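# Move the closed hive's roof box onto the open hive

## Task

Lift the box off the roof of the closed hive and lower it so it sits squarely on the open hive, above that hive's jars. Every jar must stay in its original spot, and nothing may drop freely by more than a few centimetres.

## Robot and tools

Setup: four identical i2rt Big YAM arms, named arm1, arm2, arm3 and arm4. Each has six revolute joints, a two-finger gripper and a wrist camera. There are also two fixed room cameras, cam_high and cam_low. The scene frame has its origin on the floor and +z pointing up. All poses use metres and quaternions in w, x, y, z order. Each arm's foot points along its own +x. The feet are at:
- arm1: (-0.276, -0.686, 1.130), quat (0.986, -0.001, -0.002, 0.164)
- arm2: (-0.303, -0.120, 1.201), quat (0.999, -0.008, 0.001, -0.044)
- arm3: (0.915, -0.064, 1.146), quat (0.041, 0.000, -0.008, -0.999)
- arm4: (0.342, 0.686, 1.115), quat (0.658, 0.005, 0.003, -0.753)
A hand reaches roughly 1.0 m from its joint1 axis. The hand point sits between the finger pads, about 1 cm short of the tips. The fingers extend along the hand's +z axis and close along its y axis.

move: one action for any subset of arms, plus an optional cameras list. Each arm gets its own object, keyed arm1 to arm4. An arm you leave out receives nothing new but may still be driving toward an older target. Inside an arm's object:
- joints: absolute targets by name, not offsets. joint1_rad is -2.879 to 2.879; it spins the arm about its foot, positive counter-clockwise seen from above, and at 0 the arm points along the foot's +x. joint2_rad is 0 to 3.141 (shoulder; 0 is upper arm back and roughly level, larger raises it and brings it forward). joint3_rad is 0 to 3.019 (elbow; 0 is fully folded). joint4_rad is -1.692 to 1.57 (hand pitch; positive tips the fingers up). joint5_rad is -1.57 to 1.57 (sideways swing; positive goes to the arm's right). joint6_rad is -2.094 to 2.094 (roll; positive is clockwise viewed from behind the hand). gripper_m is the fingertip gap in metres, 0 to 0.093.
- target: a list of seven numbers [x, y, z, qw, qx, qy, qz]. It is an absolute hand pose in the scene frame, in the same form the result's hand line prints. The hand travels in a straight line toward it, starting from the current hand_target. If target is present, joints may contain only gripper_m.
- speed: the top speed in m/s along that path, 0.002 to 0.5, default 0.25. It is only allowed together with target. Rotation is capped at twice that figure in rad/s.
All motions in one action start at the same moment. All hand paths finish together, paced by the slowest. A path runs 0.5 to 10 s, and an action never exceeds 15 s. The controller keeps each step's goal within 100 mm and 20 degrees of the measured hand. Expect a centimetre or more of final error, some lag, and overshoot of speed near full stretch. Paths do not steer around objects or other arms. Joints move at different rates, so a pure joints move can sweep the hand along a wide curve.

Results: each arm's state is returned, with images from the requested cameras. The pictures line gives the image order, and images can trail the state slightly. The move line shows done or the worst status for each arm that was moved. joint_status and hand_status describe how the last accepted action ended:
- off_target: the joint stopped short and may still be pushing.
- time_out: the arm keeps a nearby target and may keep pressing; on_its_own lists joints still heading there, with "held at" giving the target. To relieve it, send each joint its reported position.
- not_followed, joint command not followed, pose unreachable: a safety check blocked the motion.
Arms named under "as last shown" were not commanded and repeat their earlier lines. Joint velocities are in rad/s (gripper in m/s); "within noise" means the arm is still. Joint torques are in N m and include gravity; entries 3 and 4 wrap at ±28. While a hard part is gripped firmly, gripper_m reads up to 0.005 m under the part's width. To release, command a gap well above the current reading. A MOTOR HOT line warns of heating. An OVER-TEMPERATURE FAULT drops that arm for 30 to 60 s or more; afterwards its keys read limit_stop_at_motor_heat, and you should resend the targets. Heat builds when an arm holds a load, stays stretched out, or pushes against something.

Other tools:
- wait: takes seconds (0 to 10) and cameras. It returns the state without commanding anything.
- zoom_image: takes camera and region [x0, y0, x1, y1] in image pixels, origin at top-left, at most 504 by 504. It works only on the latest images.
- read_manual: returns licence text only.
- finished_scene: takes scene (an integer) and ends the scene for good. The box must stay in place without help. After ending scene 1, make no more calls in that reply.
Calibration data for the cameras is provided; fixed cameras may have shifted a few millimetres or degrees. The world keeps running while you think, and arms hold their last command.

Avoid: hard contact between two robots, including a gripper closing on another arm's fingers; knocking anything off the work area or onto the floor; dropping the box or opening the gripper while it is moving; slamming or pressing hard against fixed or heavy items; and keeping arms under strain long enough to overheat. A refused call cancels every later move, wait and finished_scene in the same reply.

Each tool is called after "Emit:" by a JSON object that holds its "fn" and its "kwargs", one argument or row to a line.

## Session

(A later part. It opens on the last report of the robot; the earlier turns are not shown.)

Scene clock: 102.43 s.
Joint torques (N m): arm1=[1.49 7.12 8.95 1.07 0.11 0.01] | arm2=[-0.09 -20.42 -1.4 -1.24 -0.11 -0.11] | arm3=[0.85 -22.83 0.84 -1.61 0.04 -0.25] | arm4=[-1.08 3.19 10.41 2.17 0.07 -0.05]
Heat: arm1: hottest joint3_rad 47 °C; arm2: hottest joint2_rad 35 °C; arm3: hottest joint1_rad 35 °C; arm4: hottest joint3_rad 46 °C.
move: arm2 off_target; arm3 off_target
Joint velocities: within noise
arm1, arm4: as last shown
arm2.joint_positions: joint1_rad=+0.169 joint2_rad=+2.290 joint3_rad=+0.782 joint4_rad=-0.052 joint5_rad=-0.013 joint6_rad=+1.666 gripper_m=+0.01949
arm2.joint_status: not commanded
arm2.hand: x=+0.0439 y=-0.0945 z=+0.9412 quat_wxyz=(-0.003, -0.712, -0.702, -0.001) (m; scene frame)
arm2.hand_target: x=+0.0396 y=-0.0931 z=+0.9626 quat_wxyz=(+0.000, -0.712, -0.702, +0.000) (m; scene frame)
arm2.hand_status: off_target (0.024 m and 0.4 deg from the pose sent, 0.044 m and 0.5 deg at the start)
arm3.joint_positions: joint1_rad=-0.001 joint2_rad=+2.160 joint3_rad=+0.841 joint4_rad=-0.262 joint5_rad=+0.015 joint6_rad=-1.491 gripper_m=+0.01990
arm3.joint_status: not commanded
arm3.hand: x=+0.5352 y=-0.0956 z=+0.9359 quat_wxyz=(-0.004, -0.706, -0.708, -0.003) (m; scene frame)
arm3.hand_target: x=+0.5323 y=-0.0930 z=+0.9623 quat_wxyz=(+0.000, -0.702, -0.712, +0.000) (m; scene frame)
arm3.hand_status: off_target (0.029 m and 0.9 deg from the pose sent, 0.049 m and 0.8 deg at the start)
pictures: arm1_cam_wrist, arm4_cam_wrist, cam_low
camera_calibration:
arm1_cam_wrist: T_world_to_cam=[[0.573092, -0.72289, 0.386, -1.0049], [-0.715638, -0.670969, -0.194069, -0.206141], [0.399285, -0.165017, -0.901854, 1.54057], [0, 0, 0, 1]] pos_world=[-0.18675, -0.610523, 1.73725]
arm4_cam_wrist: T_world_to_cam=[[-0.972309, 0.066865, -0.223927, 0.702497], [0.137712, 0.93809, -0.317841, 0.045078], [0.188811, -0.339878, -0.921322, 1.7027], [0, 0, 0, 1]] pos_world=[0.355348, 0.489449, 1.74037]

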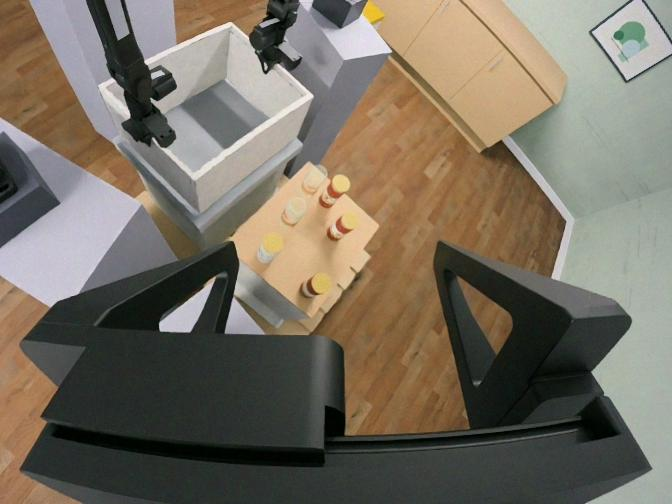

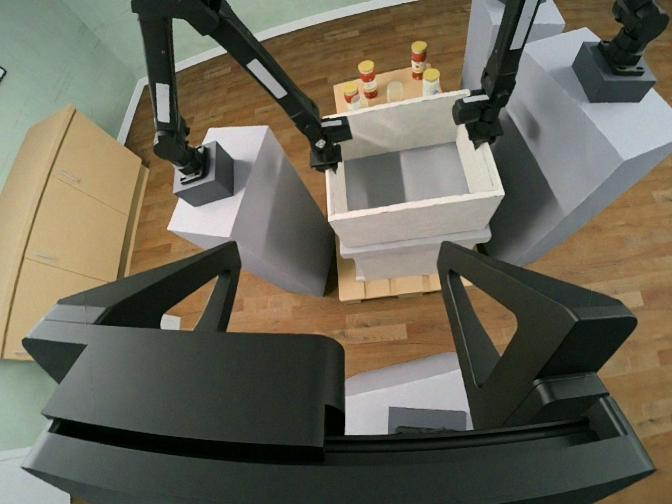

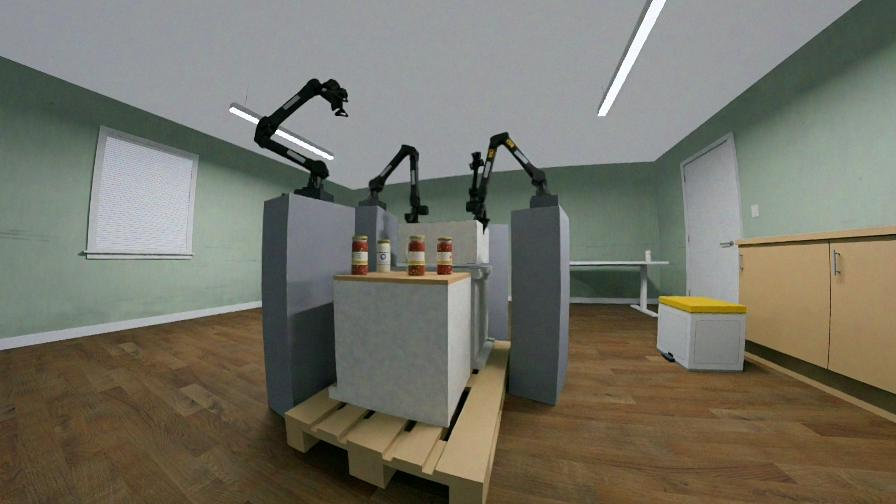

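Emit:
{"fn": "move", "kwargs": {
  "arm2": {"target":[0.042,-0.094,1.05,0,0.712,0.702,0],"speed":0.06},
  "arm3": {"target":[0.531,-0.094,1.055,0,0.704,0.710,0],"speed":0.06},
  "cameras": ["arm1_cam_wrist","cam_low"]
}}

Emit:
{"fn": "move", "kwargs": {
  "arm2": {"target":[0.042,-0.094,1.155,0,0.712,0.702,0],"speed":0.06},
  "arm3": {"target":[0.531,-0.094,1.16,0,0.704,0.710,0],"speed":0.06},
  "cameras": ["arm1_cam_wrist","arm4_cam_wrist","cam_low"]
}}

Scene clock: 106.50 s.
Joint torques (N m): arm1=[1.44 7 8.96 1.09 0.11 0.02] | arm2=[-0.38 -18.84 1.88 -1.85 -0.1 -0.17] | arm3=[1.32 -21.83 3.92 -1.92 0.04 -0.14] | arm4=[-1.26 2.61 10.48 2.17 0.11 -0.05]
Heat: arm1: hottest joint3_rad 47 °C; arm2: hottest joint2_rad 35 °C; arm3: hottest joint1_rad 35 °C; arm4: hottest joint3_rad 46 °C.
move: arm2 off_target; arm3 off_target
Joint velocities: within noise
arm1, arm4: as last shown
arm2.joint_positions: joint1_rad=+0.169 joint2_rad=+2.012 joint3_rad=+0.713 joint4_rad=-0.262 joint5_rad=-0.012 joint6_rad=+1.664 gripper_m=+0.01949
arm2.joint_status: not commanded
arm2.hand: x=+0.0450 y=-0.0931 z=+1.0278 quat_wxyz=(-0.003, -0.712, -0.703, -0.001) (m; scene frame)
arm2.hand_target: x=+0.0418 y=-0.0940 z=+1.0479 quat_wxyz=(+0.000, -0.712, -0.702, +0.000) (m; scene frame)
arm2.hand_status: off_target (0.022 m and 0.4 deg from the pose sent, 0.109 m and 0.4 deg at the start)
arm3.joint_positions: joint1_rad=-0.001 joint2_rad=+1.910 joint3_rad=+0.817 joint4_rad=-0.495 joint5_rad=+0.015 joint6_rad=-1.491 gripper_m=+0.01990
arm3.joint_status: not commanded
arm3.hand: x=+0.5333 y=-0.0943 z=+1.0238 quat_wxyz=(-0.006, -0.706, -0.708, -0.006) (m; scene frame)
arm3.hand_target: x=+0.5310 y=-0.0940 z=+1.0522 quat_wxyz=(+0.000, -0.704, -0.710, +0.000) (m; scene frame)
arm3.hand_status: off_target (0.031 m and 1.1 deg from the pose sent, 0.119 m and 0.7 deg at the start)
pictures: arm1_cam_wrist, cam_low
camera_calibration:
arm1_cam_wrist: T_world_to_cam=[[0.573092, -0.72289, 0.386, -1.0049], [-0.715638, -0.670969, -0.194069, -0.206141], [0.399285, -0.165017, -0.901854, 1.54057], [0, 0, 0, 1]] pos_world=[-0.18675, -0.610523, 1.73725]

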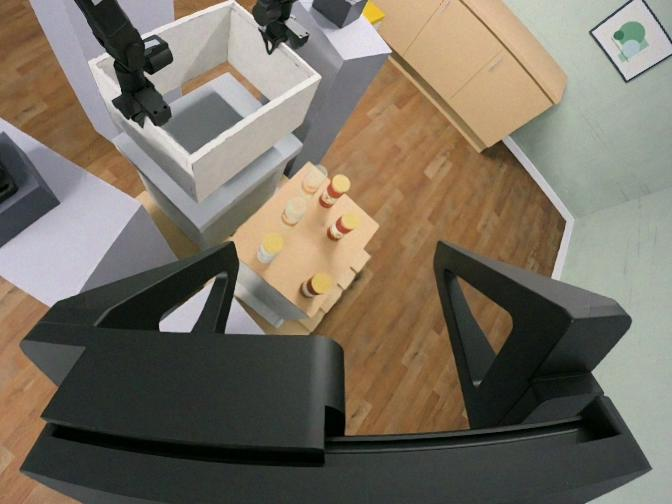

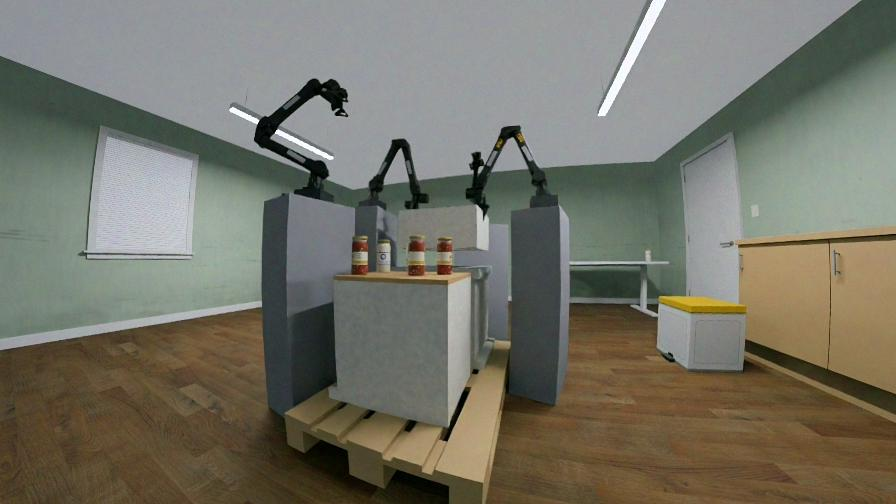

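Scene clock: 108.93 s.
Joint torques (N m): arm1=[1.49 7.18 8.96 1.06 0.11 0.02] | arm2=[-0.91 -16.67 6.46 -2.84 -0.14 -0.18] | arm3=[1.67 -19.55 8.99 -3.04 0.03 -0.1] | arm4=[-1.14 2.96 10.58 2.19 0.04 -0.04]
Heat: arm1: hottest joint3_rad 47 °C; arm2: hottest joint2_rad 35 °C; arm3: hottest joint1_rad 35 °C; arm4: hottest joint3_rad 46 °C.
move: arm2 off_target; arm3 off_target
Joint velocities: within noise
arm1: as last shown
arm2.joint_positions: joint1_rad=+0.169 joint2_rad=+1.696 joint3_rad=+0.704 joint4_rad=-0.567 joint5_rad=-0.012 joint6_rad=+1.663 gripper_m=+0.01949
arm2.joint_status: not commanded
arm2.hand: x=+0.0436 y=-0.0916 z=+1.1296 quat_wxyz=(-0.004, -0.711, -0.703, -0.001) (m; scene frame)
arm2.hand_target: x=+0.0422 y=-0.0939 z=+1.1528 quat_wxyz=(-0.001, -0.712, -0.702, -0.001) (m; scene frame)
arm2.hand_status: off_target (0.026 m and 0.5 deg from the pose sent, 0.127 m and 0.4 deg at the start)
arm3.joint_positions: joint1_rad=-0.001 joint2_rad=+1.657 joint3_rad=+0.850 joint4_rad=-0.777 joint5_rad=+0.015 joint6_rad=-1.491 gripper_m=+0.01990
arm3.joint_status: not commanded
arm3.hand: x=+0.5336 y=-0.0926 z=+1.1240 quat_wxyz=(-0.005, -0.706, -0.708, -0.005) (m; scene frame)
arm3.hand_target: x=+0.5310 y=-0.0939 z=+1.1573 quat_wxyz=(+0.001, -0.704, -0.710, +0.001) (m; scene frame)
arm3.hand_status: off_target (0.036 m and 0.9 deg from the pose sent, 0.136 m and 1.1 deg at the start)
arm4.joint_positions: joint1_rad=+0.455 joint2_rad=+0.590 joint3_rad=+1.318 joint4_rad=-1.342 joint5_rad=+0.195 joint6_rad=+0.414 gripper_m=+0.09396
arm4.joint_status: not commanded
arm4.hand: x=+0.3805 y=+0.4520 z=+1.6238 quat_wxyz=(-0.381, -0.686, -0.563, +0.261) (m; scene frame)
arm4.hand_target: x=+0.3798 y=+0.4540 z=+1.6349 quat_wxyz=(-0.392, -0.682, -0.558, +0.265) (m; scene frame)
arm4.hand_status: not commanded
pictures: arm1_cam_wrist, arm4_cam_wrist, cam_low
camera_calibration:
arm1_cam_wrist: T_world_to_cam=[[0.573092, -0.72289, 0.386, -1.0049], [-0.715638, -0.670969, -0.194069, -0.206141], [0.399285, -0.165017, -0.901854, 1.54057], [0, 0, 0, 1]] pos_world=[-0.18675, -0.610523, 1.73725]
arm4_cam_wrist: T_world_to_cam=[[-0.972309, 0.066865, -0.223927, 0.702497], [0.137712, 0.93809, -0.317841, 0.045078], [0.188811, -0.339878, -0.921322, 1.7027], [0, 0, 0, 1]] pos_world=[0.355348, 0.489449, 1.74037]

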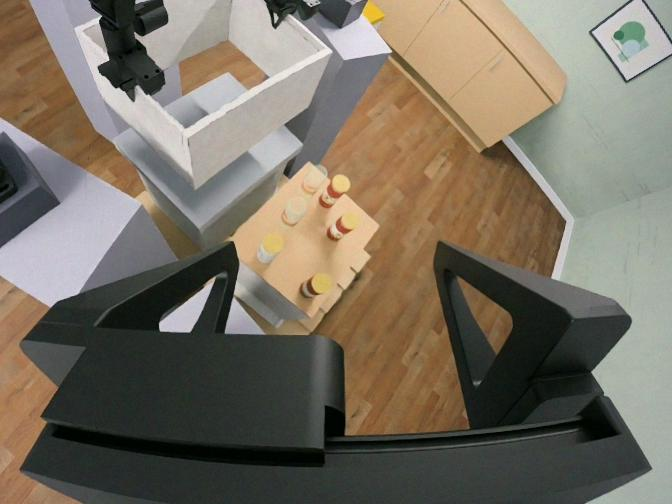

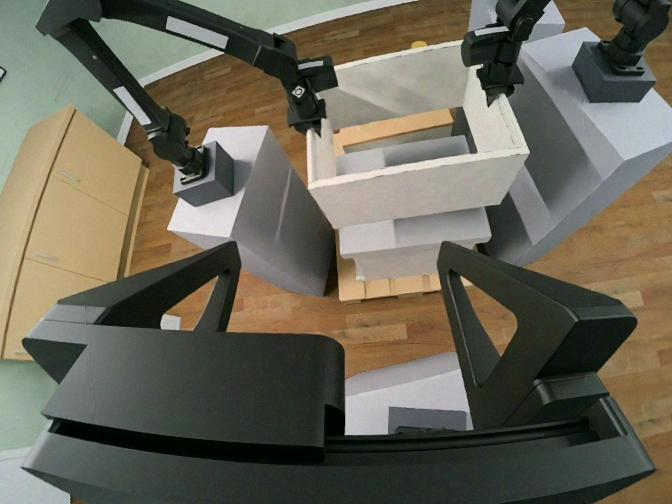

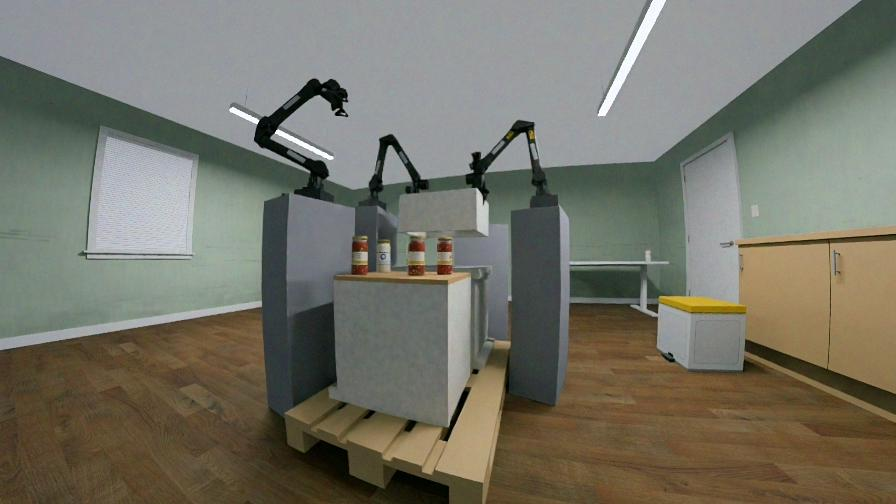

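Emit:
{"fn": "move", "kwargs": {
  "arm2": {"target":[0.044,-0.22,1.165,0,0.710,0.704,0],"speed":0.06},
  "arm3": {"target":[0.532,-0.22,1.17,0,0.702,0.712,0],"speed":0.06},
  "cameras": ["arm1_cam_wrist","cam_low"]
}}

Emit:
{"fn": "move", "kwargs": {
  "arm2": {"target":[0.045,-0.34,1.17,0,0.710,0.704,0],"speed":0.06},
  "arm3": {"target":[0.532,-0.34,1.175,0,0.702,0.712,0],"speed":0.06}
}}

Scene clock: 114.37 s.
Joint torques (N m): arm1=[1.44 7.12 8.95 1.07 0.1 0.02] | arm2=[-1.96 -16.03 7.49 -2.62 0.29 -0.29] | arm3=[3.14 -17.26 11.19 -2.29 -0.35 0.07] | arm4=[-1.32 2.49 10.5 2.28 0.06 -0.08]
Heat: arm1: hottest joint3_rad 47 °C; arm2: hottest joint2_rad 35 °C; arm3: hottest joint1_rad 35 °C; arm4: hottest joint3_rad 46 °C.
move: arm2 off_target; arm3 off_target
Joint velocities: within noise
arm1, arm4: as last shown
arm2.joint_positions: joint1_rad=-0.174 joint2_rad=+1.693 joint3_rad=+0.749 joint4_rad=-0.616 joint5_rad=-0.022 joint6_rad=+1.310 gripper_m=+0.01949
arm2.joint_status: not commanded
arm2.hand: x=+0.0476 y=-0.2117 z=+1.1427 quat_wxyz=(-0.004, -0.707, -0.707, -0.005) (m; scene frame)
arm2.hand_target: x=+0.0441 y=-0.2197 z=+1.1635 quat_wxyz=(-0.001, -0.710, -0.704, +0.000) (m; scene frame)
arm2.hand_status: off_target (0.024 m and 0.9 deg from the pose sent, 0.133 m and 0.5 deg at the start)
arm3.joint_positions: joint1_rad=+0.290 joint2_rad=+1.671 joint3_rad=+0.923 joint4_rad=-0.843 joint5_rad=+0.023 joint6_rad=-1.206 gripper_m=+0.01990
arm3.joint_status: not commanded
arm3.hand: x=+0.5390 y=-0.2063 z=+1.1406 quat_wxyz=(+0.000, -0.704, -0.710, -0.009) (m; scene frame)
arm3.hand_target: x=+0.5326 y=-0.2195 z=+1.1689 quat_wxyz=(+0.000, -0.702, -0.712, +0.001) (m; scene frame)
arm3.hand_status: off_target (0.033 m and 1.1 deg from the pose sent, 0.135 m and 1.1 deg at the start)
pictures: arm1_cam_wrist, cam_low
camera_calibration:
arm1_cam_wrist: T_world_to_cam=[[0.573092, -0.72289, 0.386, -1.0049], [-0.715638, -0.670969, -0.194069, -0.206141], [0.399285, -0.165017, -0.901854, 1.54057], [0, 0, 0, 1]] pos_world=[-0.18675, -0.610523, 1.73725]

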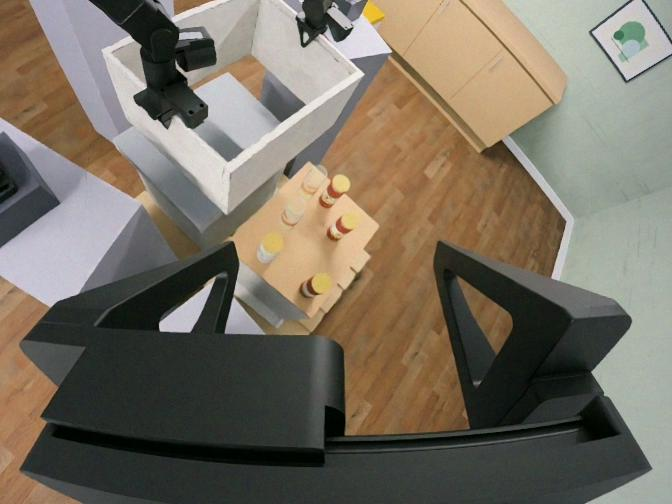

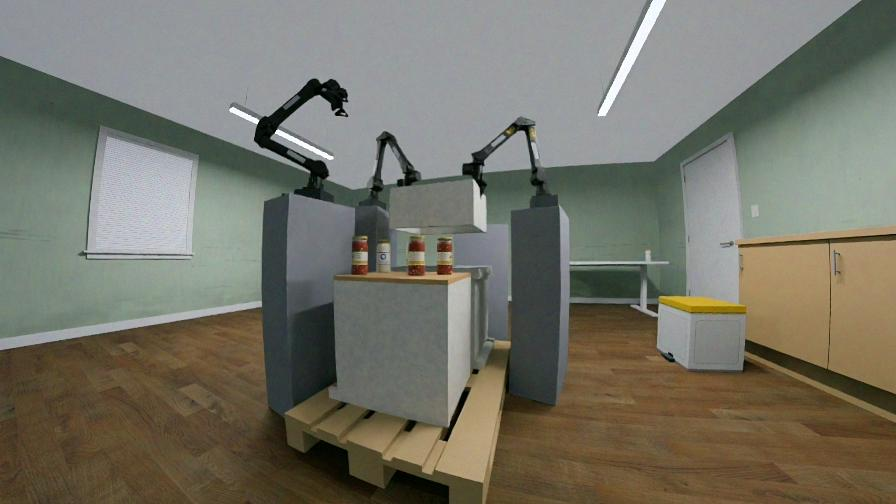

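Scene clock: 117.13 s.
Joint torques (N m): arm1=[1.44 7.18 8.98 1.07 0.1 0.02] | arm2=[-2.2 -16.09 9.84 -2.25 0.55 -0.32] | arm3=[3.66 -19.31 12.18 -2.25 -0.82 0.09] | arm4=[-1.08 3.08 10.48 2.24 0.08 -0.07]
Heat: arm1: hottest joint3_rad 47 °C; arm2: hottest joint2_rad 35 °C; arm3: hottest joint1_rad 35 °C; arm4: hottest joint3_rad 46 °C.
move: arm2 off_target; arm3 off_target
Joint velocities: within noise
arm1, arm4: as last shown
arm2.joint_positions: joint1_rad=-0.451 joint2_rad=+1.767 joint3_rad=+0.876 joint4_rad=-0.690 joint5_rad=-0.027 joint6_rad=+1.032 gripper_m=+0.01948
arm2.joint_status: not commanded
arm2.hand: x=+0.0423 y=-0.3228 z=+1.1474 quat_wxyz=(+0.003, -0.707, -0.707, -0.005) (m; scene frame)
arm2.hand_target: x=+0.0446 y=-0.3394 z=+1.1693 quat_wxyz=(-0.001, -0.710, -0.704, +0.000) (m; scene frame)
arm2.hand_status: off_target (0.029 m and 0.8 deg from the pose sent, 0.131 m and 0.9 deg at the start)
arm3.joint_positions: joint1_rad=+0.519 joint2_rad=+1.799 joint3_rad=+1.097 joint4_rad=-0.904 joint5_rad=+0.032 joint6_rad=-0.971 gripper_m=+0.01990
arm3.joint_status: not commanded
arm3.hand: x=+0.5353 y=-0.3178 z=+1.1397 quat_wxyz=(+0.006, -0.706, -0.708, -0.015) (m; scene frame)
arm3.hand_target: x=+0.5328 y=-0.3390 z=+1.1740 quat_wxyz=(+0.000, -0.702, -0.712, +0.001) (m; scene frame)
arm3.hand_status: off_target (0.042 m and 1.9 deg from the pose sent, 0.138 m and 1.1 deg at the start)
pictures: arm1_cam_wrist, arm2_cam_wrist, arm3_cam_wrist, arm4_cam_wrist, cam_high, cam_low
camera_calibration:
arm1_cam_wrist: T_world_to_cam=[[0.573092, -0.72289, 0.386, -1.0049], [-0.715638, -0.670969, -0.194069, -0.206141], [0.399285, -0.165017, -0.901854, 1.54057], [0, 0, 0, 1]] pos_world=[-0.18675, -0.610523, 1.73725]
arm2_cam_wrist: T_world_to_cam=[[-0.999487, 0.0320024, 0.00118556, 0.0533416], [0.0255969, 0.77609, 0.630102, -0.474253], [0.0192447, 0.629809, -0.776511, 1.22151], [0, 0, 0, 1]] pos_world=[0.041946, -0.402964, 1.24728]
arm3_cam_wrist: T_world_to_cam=[[-0.999765, -0.00717133, -0.0204584, 0.556896], [-0.0181321, 0.793883, 0.6078, -0.427388], [0.0118828, 0.608028, -0.793827, 1.21756], [0, 0, 0, 1]] pos_world=[0.534547, -0.397022, 1.23769]
arm4_cam_wrist: T_world_to_cam=[[-0.972309, 0.066865, -0.223927, 0.702497], [0.137712, 0.93809, -0.317841, 0.045078], [0.188811, -0.339878, -0.921322, 1.7027], [0, 0, 0, 1]] pos_world=[0.355348, 0.489449, 1.74037]

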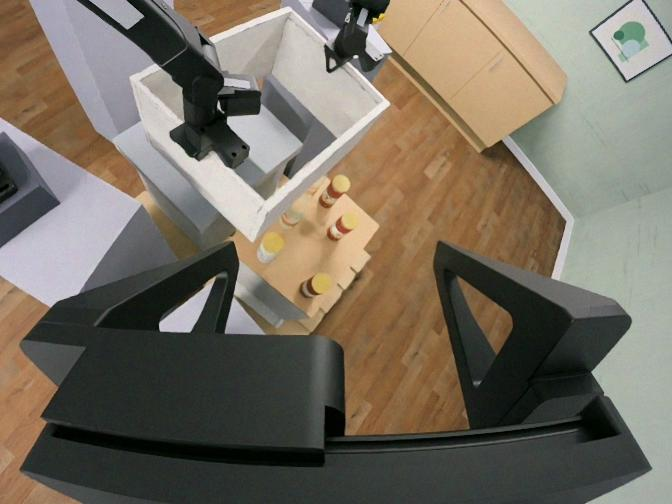

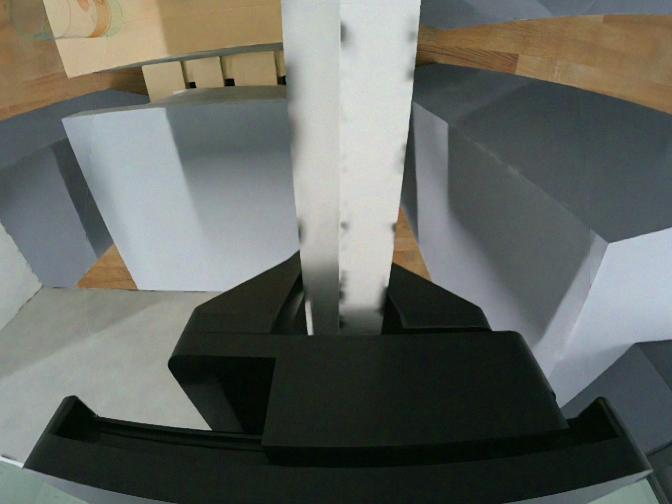

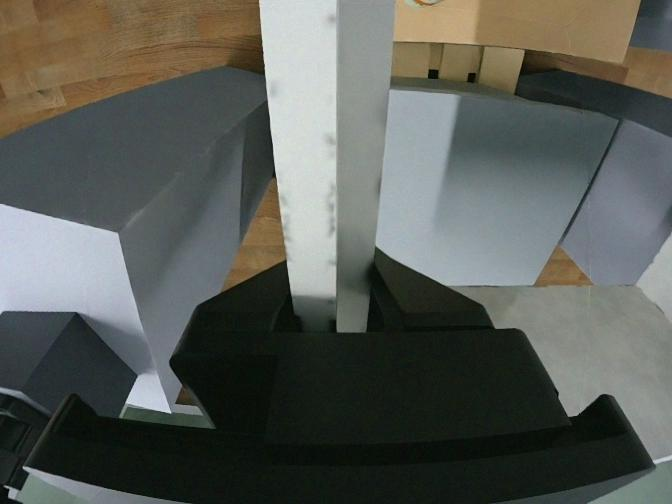

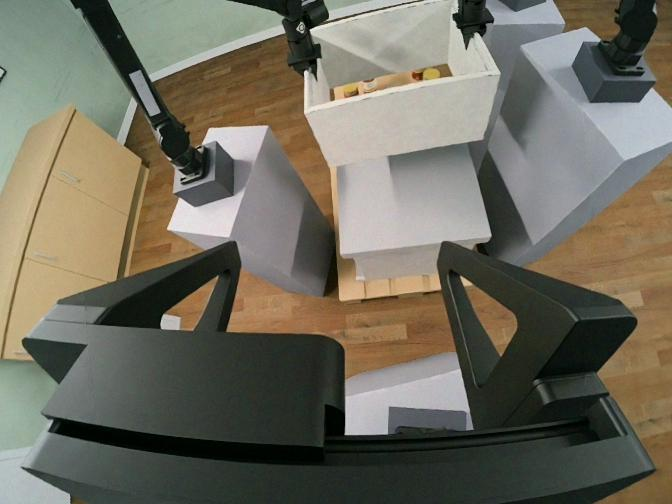

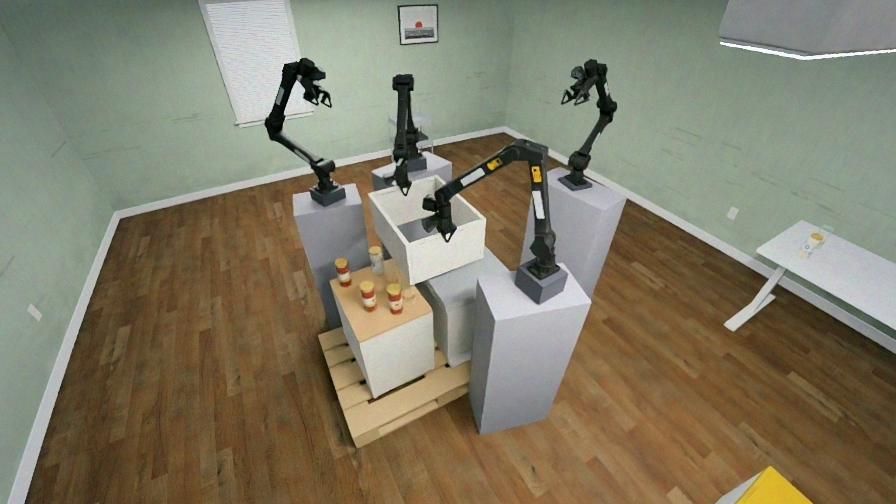

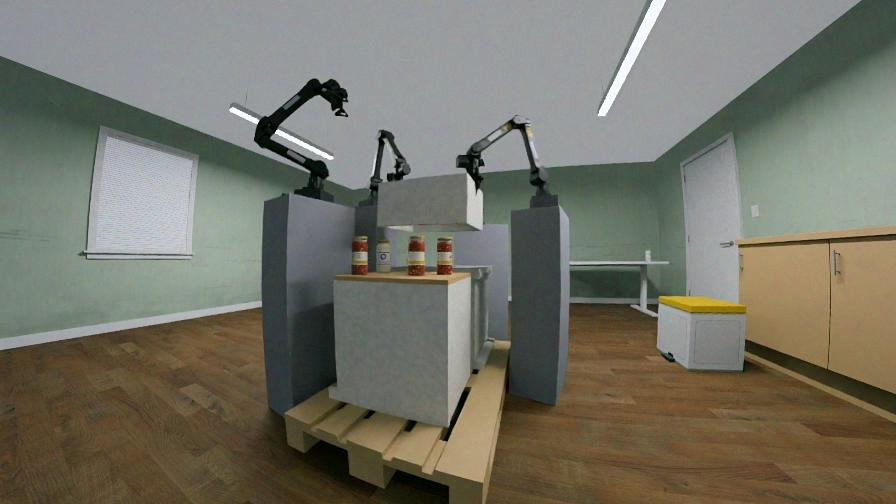

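Emit:
{"fn": "move", "kwargs": {
  "arm2": {"target":[0.046,-0.47,1.172,0,0.707,0.707,0],"speed":0.06},
  "arm3": {"target":[0.533,-0.475,1.185,0,0.702,0.712,0],"speed":0.06},
  "cameras": ["arm1_cam_wrist","cam_low"]
}}

Emit:
{"fn": "move", "kwargs": {
  "arm2": {"target":[0.047,-0.585,1.172,0,0.704,0.710,0],"speed":0.06},
  "arm3": {"target":[0.533,-0.59,1.19,0,0.699,0.715,0],"speed":0.06}
}}

Scene clock: 122.03 s.
Joint torques (N m): arm1=[1.44 7.12 8.96 1.09 0.11 0.01] | arm2=[-2.08 -19.84 11.59 -2.1 0.96 -0.43] | arm3=[3.96 -24.7 14.35 -2.15 -1.14 0.02] | arm4=[-1.49 3.14 10.4 2.15 0.12 -0.06]
Heat: arm1: hottest joint3_rad 47 °C; arm2: hottest joint2_rad 35 °C; arm3: hottest joint1_rad 35 °C; arm4: hottest joint3_rad 46 °C.
move: arm2 off_target; arm3 off_target
Joint velocities: within noise
arm1, arm4: as last shown
arm2.joint_positions: joint1_rad=-0.676 joint2_rad=+1.939 joint3_rad=+1.119 joint4_rad=-0.790 joint5_rad=-0.034 joint6_rad=+0.812 gripper_m=+0.01948
arm2.joint_status: not commanded
arm2.hand: x=+0.0417 y=-0.4438 z=+1.1377 quat_wxyz=(+0.016, -0.709, -0.705, -0.010) (m; scene frame)
arm2.hand_target: x=+0.0451 y=-0.4689 z=+1.1715 quat_wxyz=(-0.001, -0.707, -0.707, +0.000) (m; scene frame)
arm2.hand_status: off_target (0.043 m and 2.1 deg from the pose sent, 0.149 m and 0.7 deg at the start)
arm3.joint_positions: joint1_rad=+0.713 joint2_rad=+1.998 joint3_rad=+1.385 joint4_rad=-1.031 joint5_rad=+0.037 joint6_rad=-0.770 gripper_m=+0.01990
arm3.joint_status: not commanded
arm3.hand: x=+0.5359 y=-0.4416 z=+1.1320 quat_wxyz=(+0.013, -0.708, -0.705, -0.031) (m; scene frame)
arm3.hand_target: x=+0.5348 y=-0.4727 z=+1.1842 quat_wxyz=(-0.001, -0.702, -0.713, +0.001) (m; scene frame)
arm3.hand_status: off_target (0.063 m and 4.0 deg from the pose sent, 0.164 m and 1.9 deg at the start)
pictures: arm1_cam_wrist, cam_low
camera_calibration:
arm1_cam_wrist: T_world_to_cam=[[0.573092, -0.72289, 0.386, -1.0049], [-0.715638, -0.670969, -0.194069, -0.206141], [0.399285, -0.165017, -0.901854, 1.54057], [0, 0, 0, 1]] pos_world=[-0.18675, -0.610523, 1.73725]

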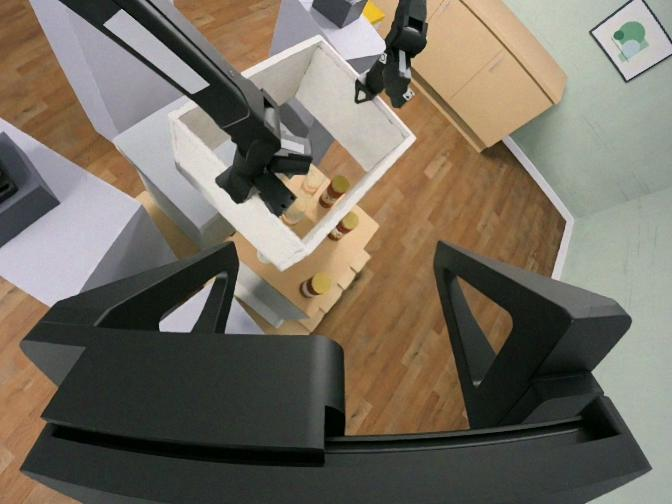

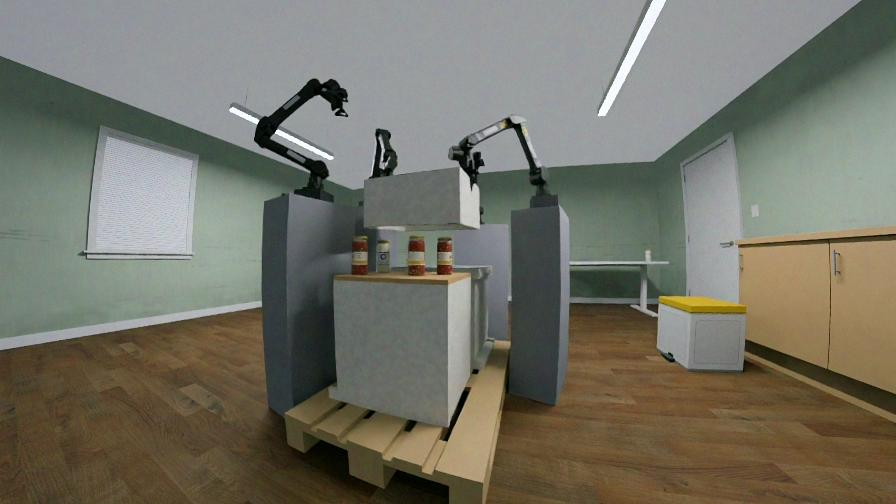

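Scene clock: 124.80 s.
Joint torques (N m): arm1=[1.49 7.18 8.96 1.07 0.11 0.02] | arm2=[-1.9 -24.82 13.59 -2.09 1.09 -0.43] | arm3=[3.72 -30.27 16.28 -2.17 -1.31 -0.13] | arm4=[-1.2 3.08 10.5 2.18 0.08 -0.01]
Heat: arm1: hottest joint3_rad 47 °C; arm2: hottest joint2_rad 35 °C; arm3: hottest joint1_rad 35 °C; arm4: hottest joint3_rad 46 °C.
move: arm2 off_target; arm3 off_target
Joint velocities: within noise
arm1.joint_positions: joint1_rad=+0.286 joint2_rad=+0.441 joint3_rad=+1.316 joint4_rad=-1.540 joint5_rad=+0.203 joint6_rad=-0.336 gripper_m=+0.09396
arm1.joint_status: not commanded
arm1.hand: x=-0.1383 y=-0.6305 z=+1.6262 quat_wxyz=(-0.445, +0.370, -0.815, +0.031) (m; scene frame)
arm1.hand_target: x=-0.1403 y=-0.6295 z=+1.6332 quat_wxyz=(-0.447, +0.375, -0.811, +0.027) (m; scene frame)
arm1.hand_status: not commanded
arm2.joint_positions: joint1_rad=-0.819 joint2_rad=+2.132 joint3_rad=+1.408 joint4_rad=-0.917 joint5_rad=-0.035 joint6_rad=+0.668 gripper_m=+0.01948
arm2.joint_status: not commanded
arm2.hand: x=+0.0396 y=-0.5509 z=+1.1217 quat_wxyz=(+0.028, -0.709, -0.705, -0.015) (m; scene frame)
arm2.hand_target: x=+0.0455 y=-0.5828 z=+1.1717 quat_wxyz=(-0.001, -0.705, -0.710, +0.001) (m; scene frame)
arm2.hand_status: off_target (0.061 m and 3.8 deg from the pose sent, 0.145 m and 2.2 deg at the start)
arm3.joint_positions: joint1_rad=+0.835 joint2_rad=+2.222 joint3_rad=+1.732 joint4_rad=-1.184 joint5_rad=+0.040 joint6_rad=-0.644 gripper_m=+0.01990
arm3.joint_status: not commanded
arm3.hand: x=+0.5346 y=-0.5498 z=+1.1178 quat_wxyz=(+0.020, -0.709, -0.704, -0.043) (m; scene frame)
arm3.hand_target: x=+0.5357 y=-0.5858 z=+1.1891 quat_wxyz=(-0.001, -0.698, -0.716, +0.001) (m; scene frame)
arm3.hand_status: off_target (0.083 m and 5.8 deg from the pose sent, 0.159 m and 4.1 deg at the start)
arm4: as last shown
pictures: arm1_cam_wrist, arm2_cam_wrist, arm3_cam_wrist, arm4_cam_wrist, cam_high, cam_low
camera_calibration:
arm1_cam_wrist: T_world_to_cam=[[0.573092, -0.72289, 0.386, -1.0049], [-0.715638, -0.670969, -0.194069, -0.206141], [0.399285, -0.165017, -0.901854, 1.54057], [0, 0, 0, 1]] pos_world=[-0.18675, -0.610523, 1.73725]
arm2_cam_wrist: T_world_to_cam=[[-0.999045, 0.0360431, 0.0246993, 0.033768], [0.0433288, 0.744299, 0.66644, -0.339959], [0.00563687, 0.666873, -0.74515, 1.33105], [0, 0, 0, 1]] pos_world=[0.0409627, -0.635828, 1.21756]
arm3_cam_wrist: T_world_to_cam=[[-0.999145, 0.00434485, -0.041105, 0.583203], [-0.0236427, 0.755641, 0.654559, -0.300236], [0.0339046, 0.654972, -0.754893, 1.31182], [0, 0, 0, 1]] pos_world=[0.531129, -0.634871, 1.21078]
arm4_cam_wrist: T_world_to_cam=[[-0.972309, 0.066865, -0.223927, 0.702497], [0.137712, 0.93809, -0.317841, 0.045078], [0.188811, -0.339878, -0.921322, 1.7027], [0, 0, 0, 1]] pos_world=[0.355348, 0.489449, 1.74037]

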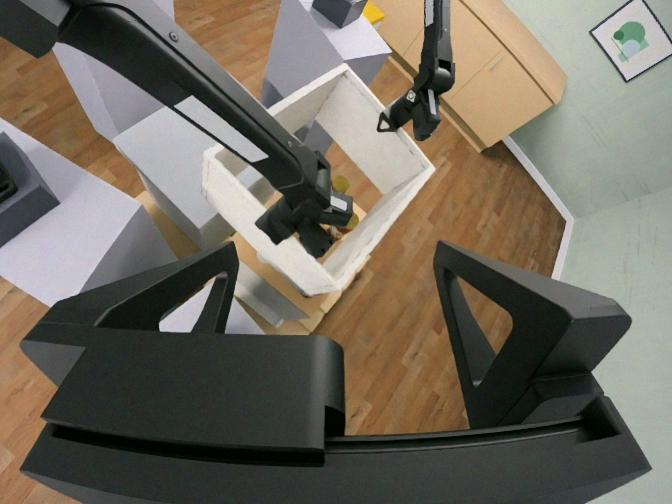

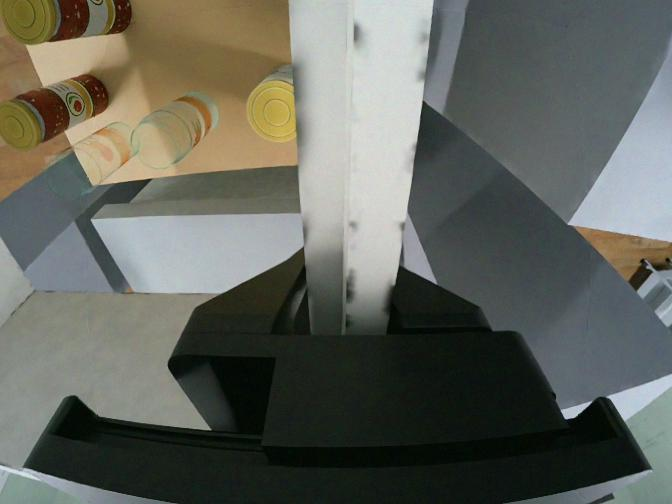

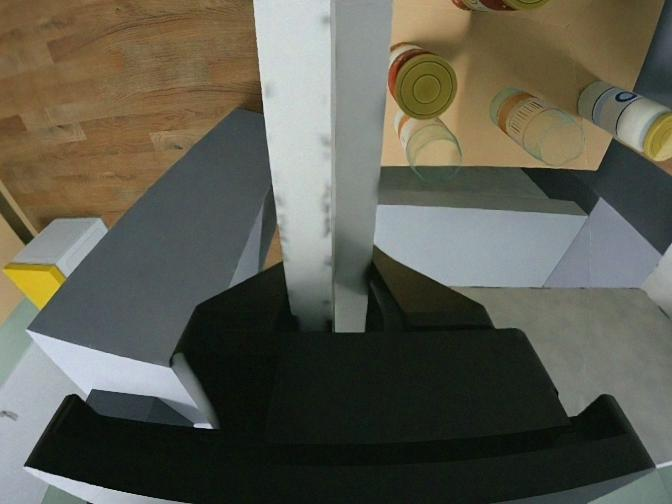

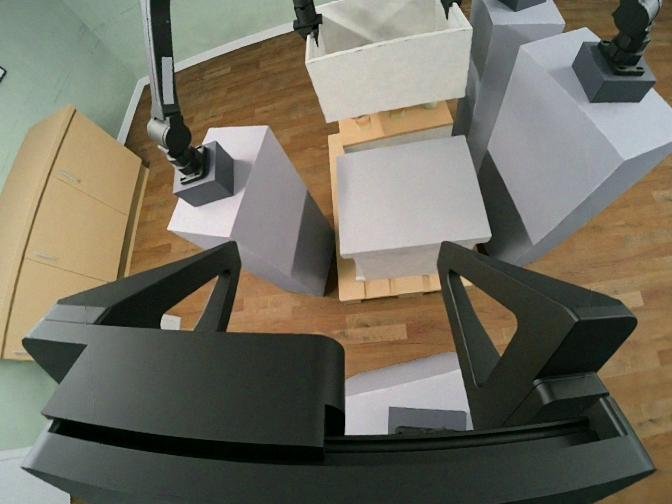

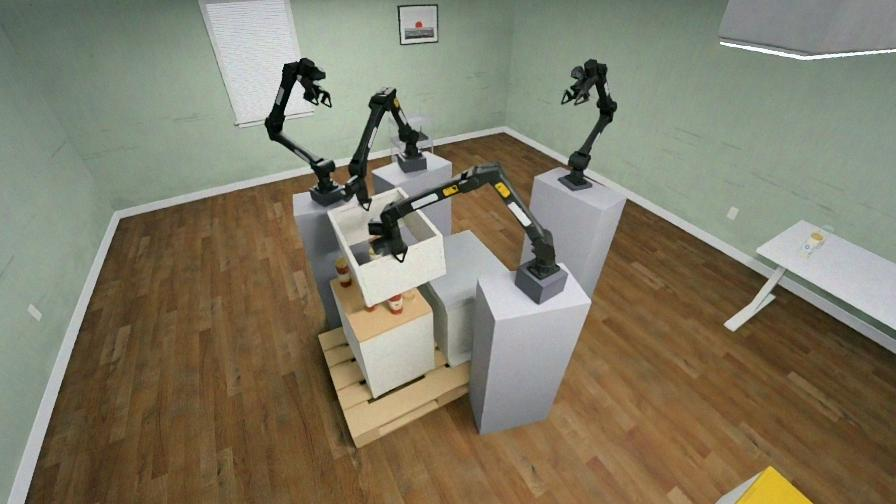

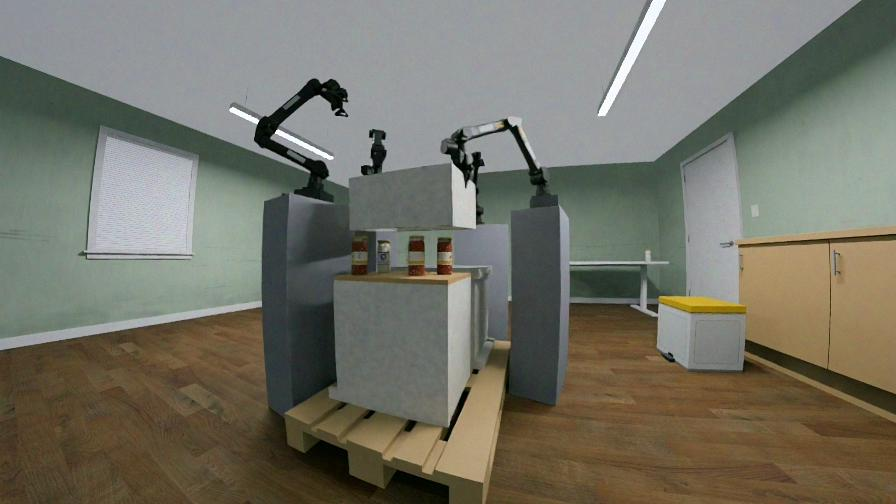

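Emit:
{"fn": "move", "kwargs": {
  "arm2": {"target":[0.051,-0.618,1.18,0.0283,0.707,0.707,-0.0283],"speed":0.05},
  "arm3": {"target":[0.536,-0.617,1.20,0.028,0.6996,0.7145,-0.0286],"speed":0.05},
  "cameras": ["arm1_cam_wrist","cam_high","cam_low","arm2_cam_wrist","arm3_cam_wrist"]
}}

Scene clock: 133.57 s.
Joint torques (N m): arm1=[1.49 7.12 8.96 1.07 0.1 0.02] | arm2=[-2.14 -25.47 13.97 -0.81 1.64 -0.38] | arm3=[4.19 -30.56 16.65 -1.18 -1.71 -0.05] | arm4=[-1.14 2.61 10.44 2.3 0.06 -0.06]
Heat: arm1: hottest joint3_rad 47 °C; arm2: hottest joint2_rad 36 °C; arm3: hottest joint3_rad 36 °C; arm4: hottest joint3_rad 46 °C.
move: arm2 off_target; arm3 off_target
Joint velocities: within noise
arm1, arm4: as last shown
arm2.joint_positions: joint1_rad=-0.828 joint2_rad=+2.148 joint3_rad=+1.458 joint4_rad=-0.917 joint5_rad=+0.003 joint6_rad=+0.655 gripper_m=+0.01948
arm2.joint_status: not commanded
arm2.hand: x=+0.0438 y=-0.5749 z=+1.1275 quat_wxyz=(+0.013, -0.707, -0.707, +0.006) (m; scene frame)
arm2.hand_target: x=+0.0489 y=-0.6150 z=+1.1807 quat_wxyz=(-0.029, -0.707, -0.706, +0.029) (m; scene frame)
arm2.hand_status: off_target (0.068 m and 5.4 deg from the pose sent, 0.090 m and 8.2 deg at the start)
arm3.joint_positions: joint1_rad=+0.851 joint2_rad=+2.225 joint3_rad=+1.756 joint4_rad=-1.170 joint5_rad=+0.002 joint6_rad=-0.635 gripper_m=+0.01991
arm3.joint_status: not commanded
arm3.hand: x=+0.5394 y=-0.5702 z=+1.1239 quat_wxyz=(+0.000, -0.708, -0.706, -0.028) (m; scene frame)
arm3.hand_target: x=+0.5393 y=-0.6116 z=+1.2000 quat_wxyz=(-0.029, -0.698, -0.715, +0.029) (m; scene frame)
arm3.hand_status: off_target (0.089 m and 7.4 deg from the pose sent, 0.106 m and 10.1 deg at the start)
pictures: arm1_cam_wrist, arm2_cam_wrist, arm3_cam_wrist, cam_high, cam_low
camera_calibration:
arm1_cam_wrist: T_world_to_cam=[[0.573092, -0.72289, 0.386, -1.0049], [-0.715638, -0.670969, -0.194069, -0.206141], [0.399285, -0.165017, -0.901854, 1.54057], [0, 0, 0, 1]] pos_world=[-0.18675, -0.610523, 1.73725]
arm2_cam_wrist: T_world_to_cam=[[-0.999007, 0.0319781, 0.0310176, 0.0292121], [0.0443675, 0.777089, 0.627824, -0.263743], [-0.00402685, 0.628577, -0.777737, 1.36655], [0, 0, 0, 1]] pos_world=[0.0463876, -0.654962, 1.22749]
arm3_cam_wrist: T_world_to_cam=[[-0.998792, -0.00125751, -0.0491168, 0.59393], [-0.0312278, 0.788031, 0.614844, -0.22152], [0.0379323, 0.615635, -0.787118, 1.34112], [0, 0, 0, 1]] pos_world=[0.535423, -0.650331, 1.221]

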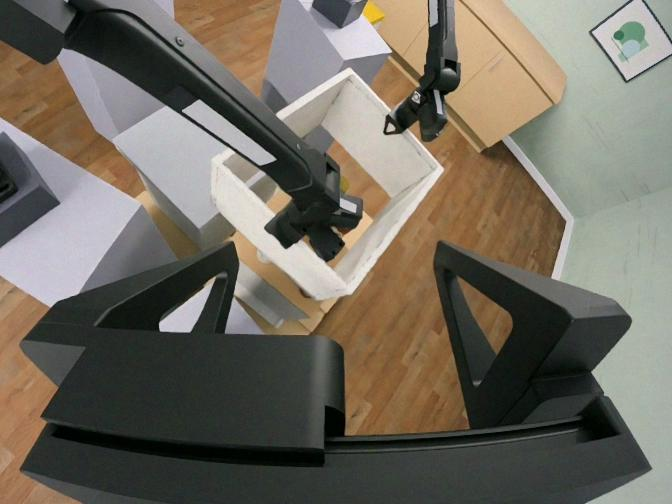

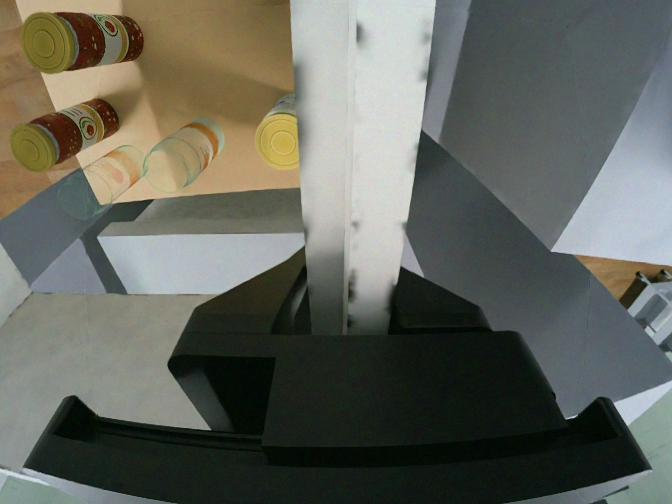

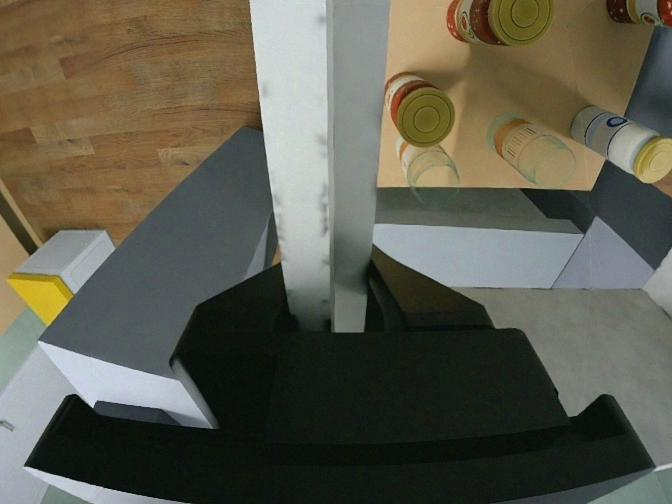

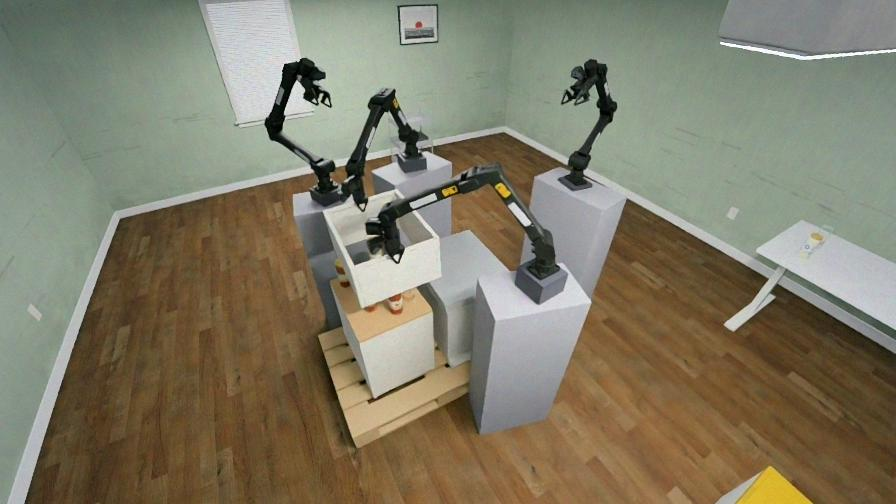

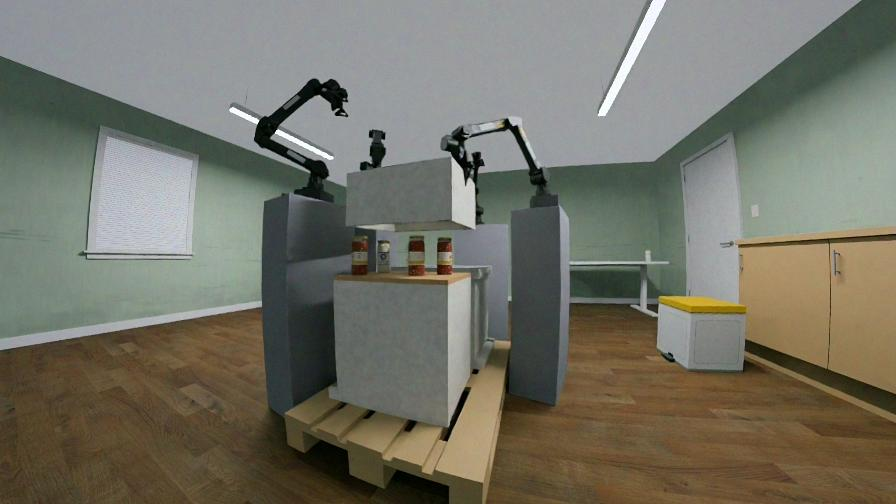

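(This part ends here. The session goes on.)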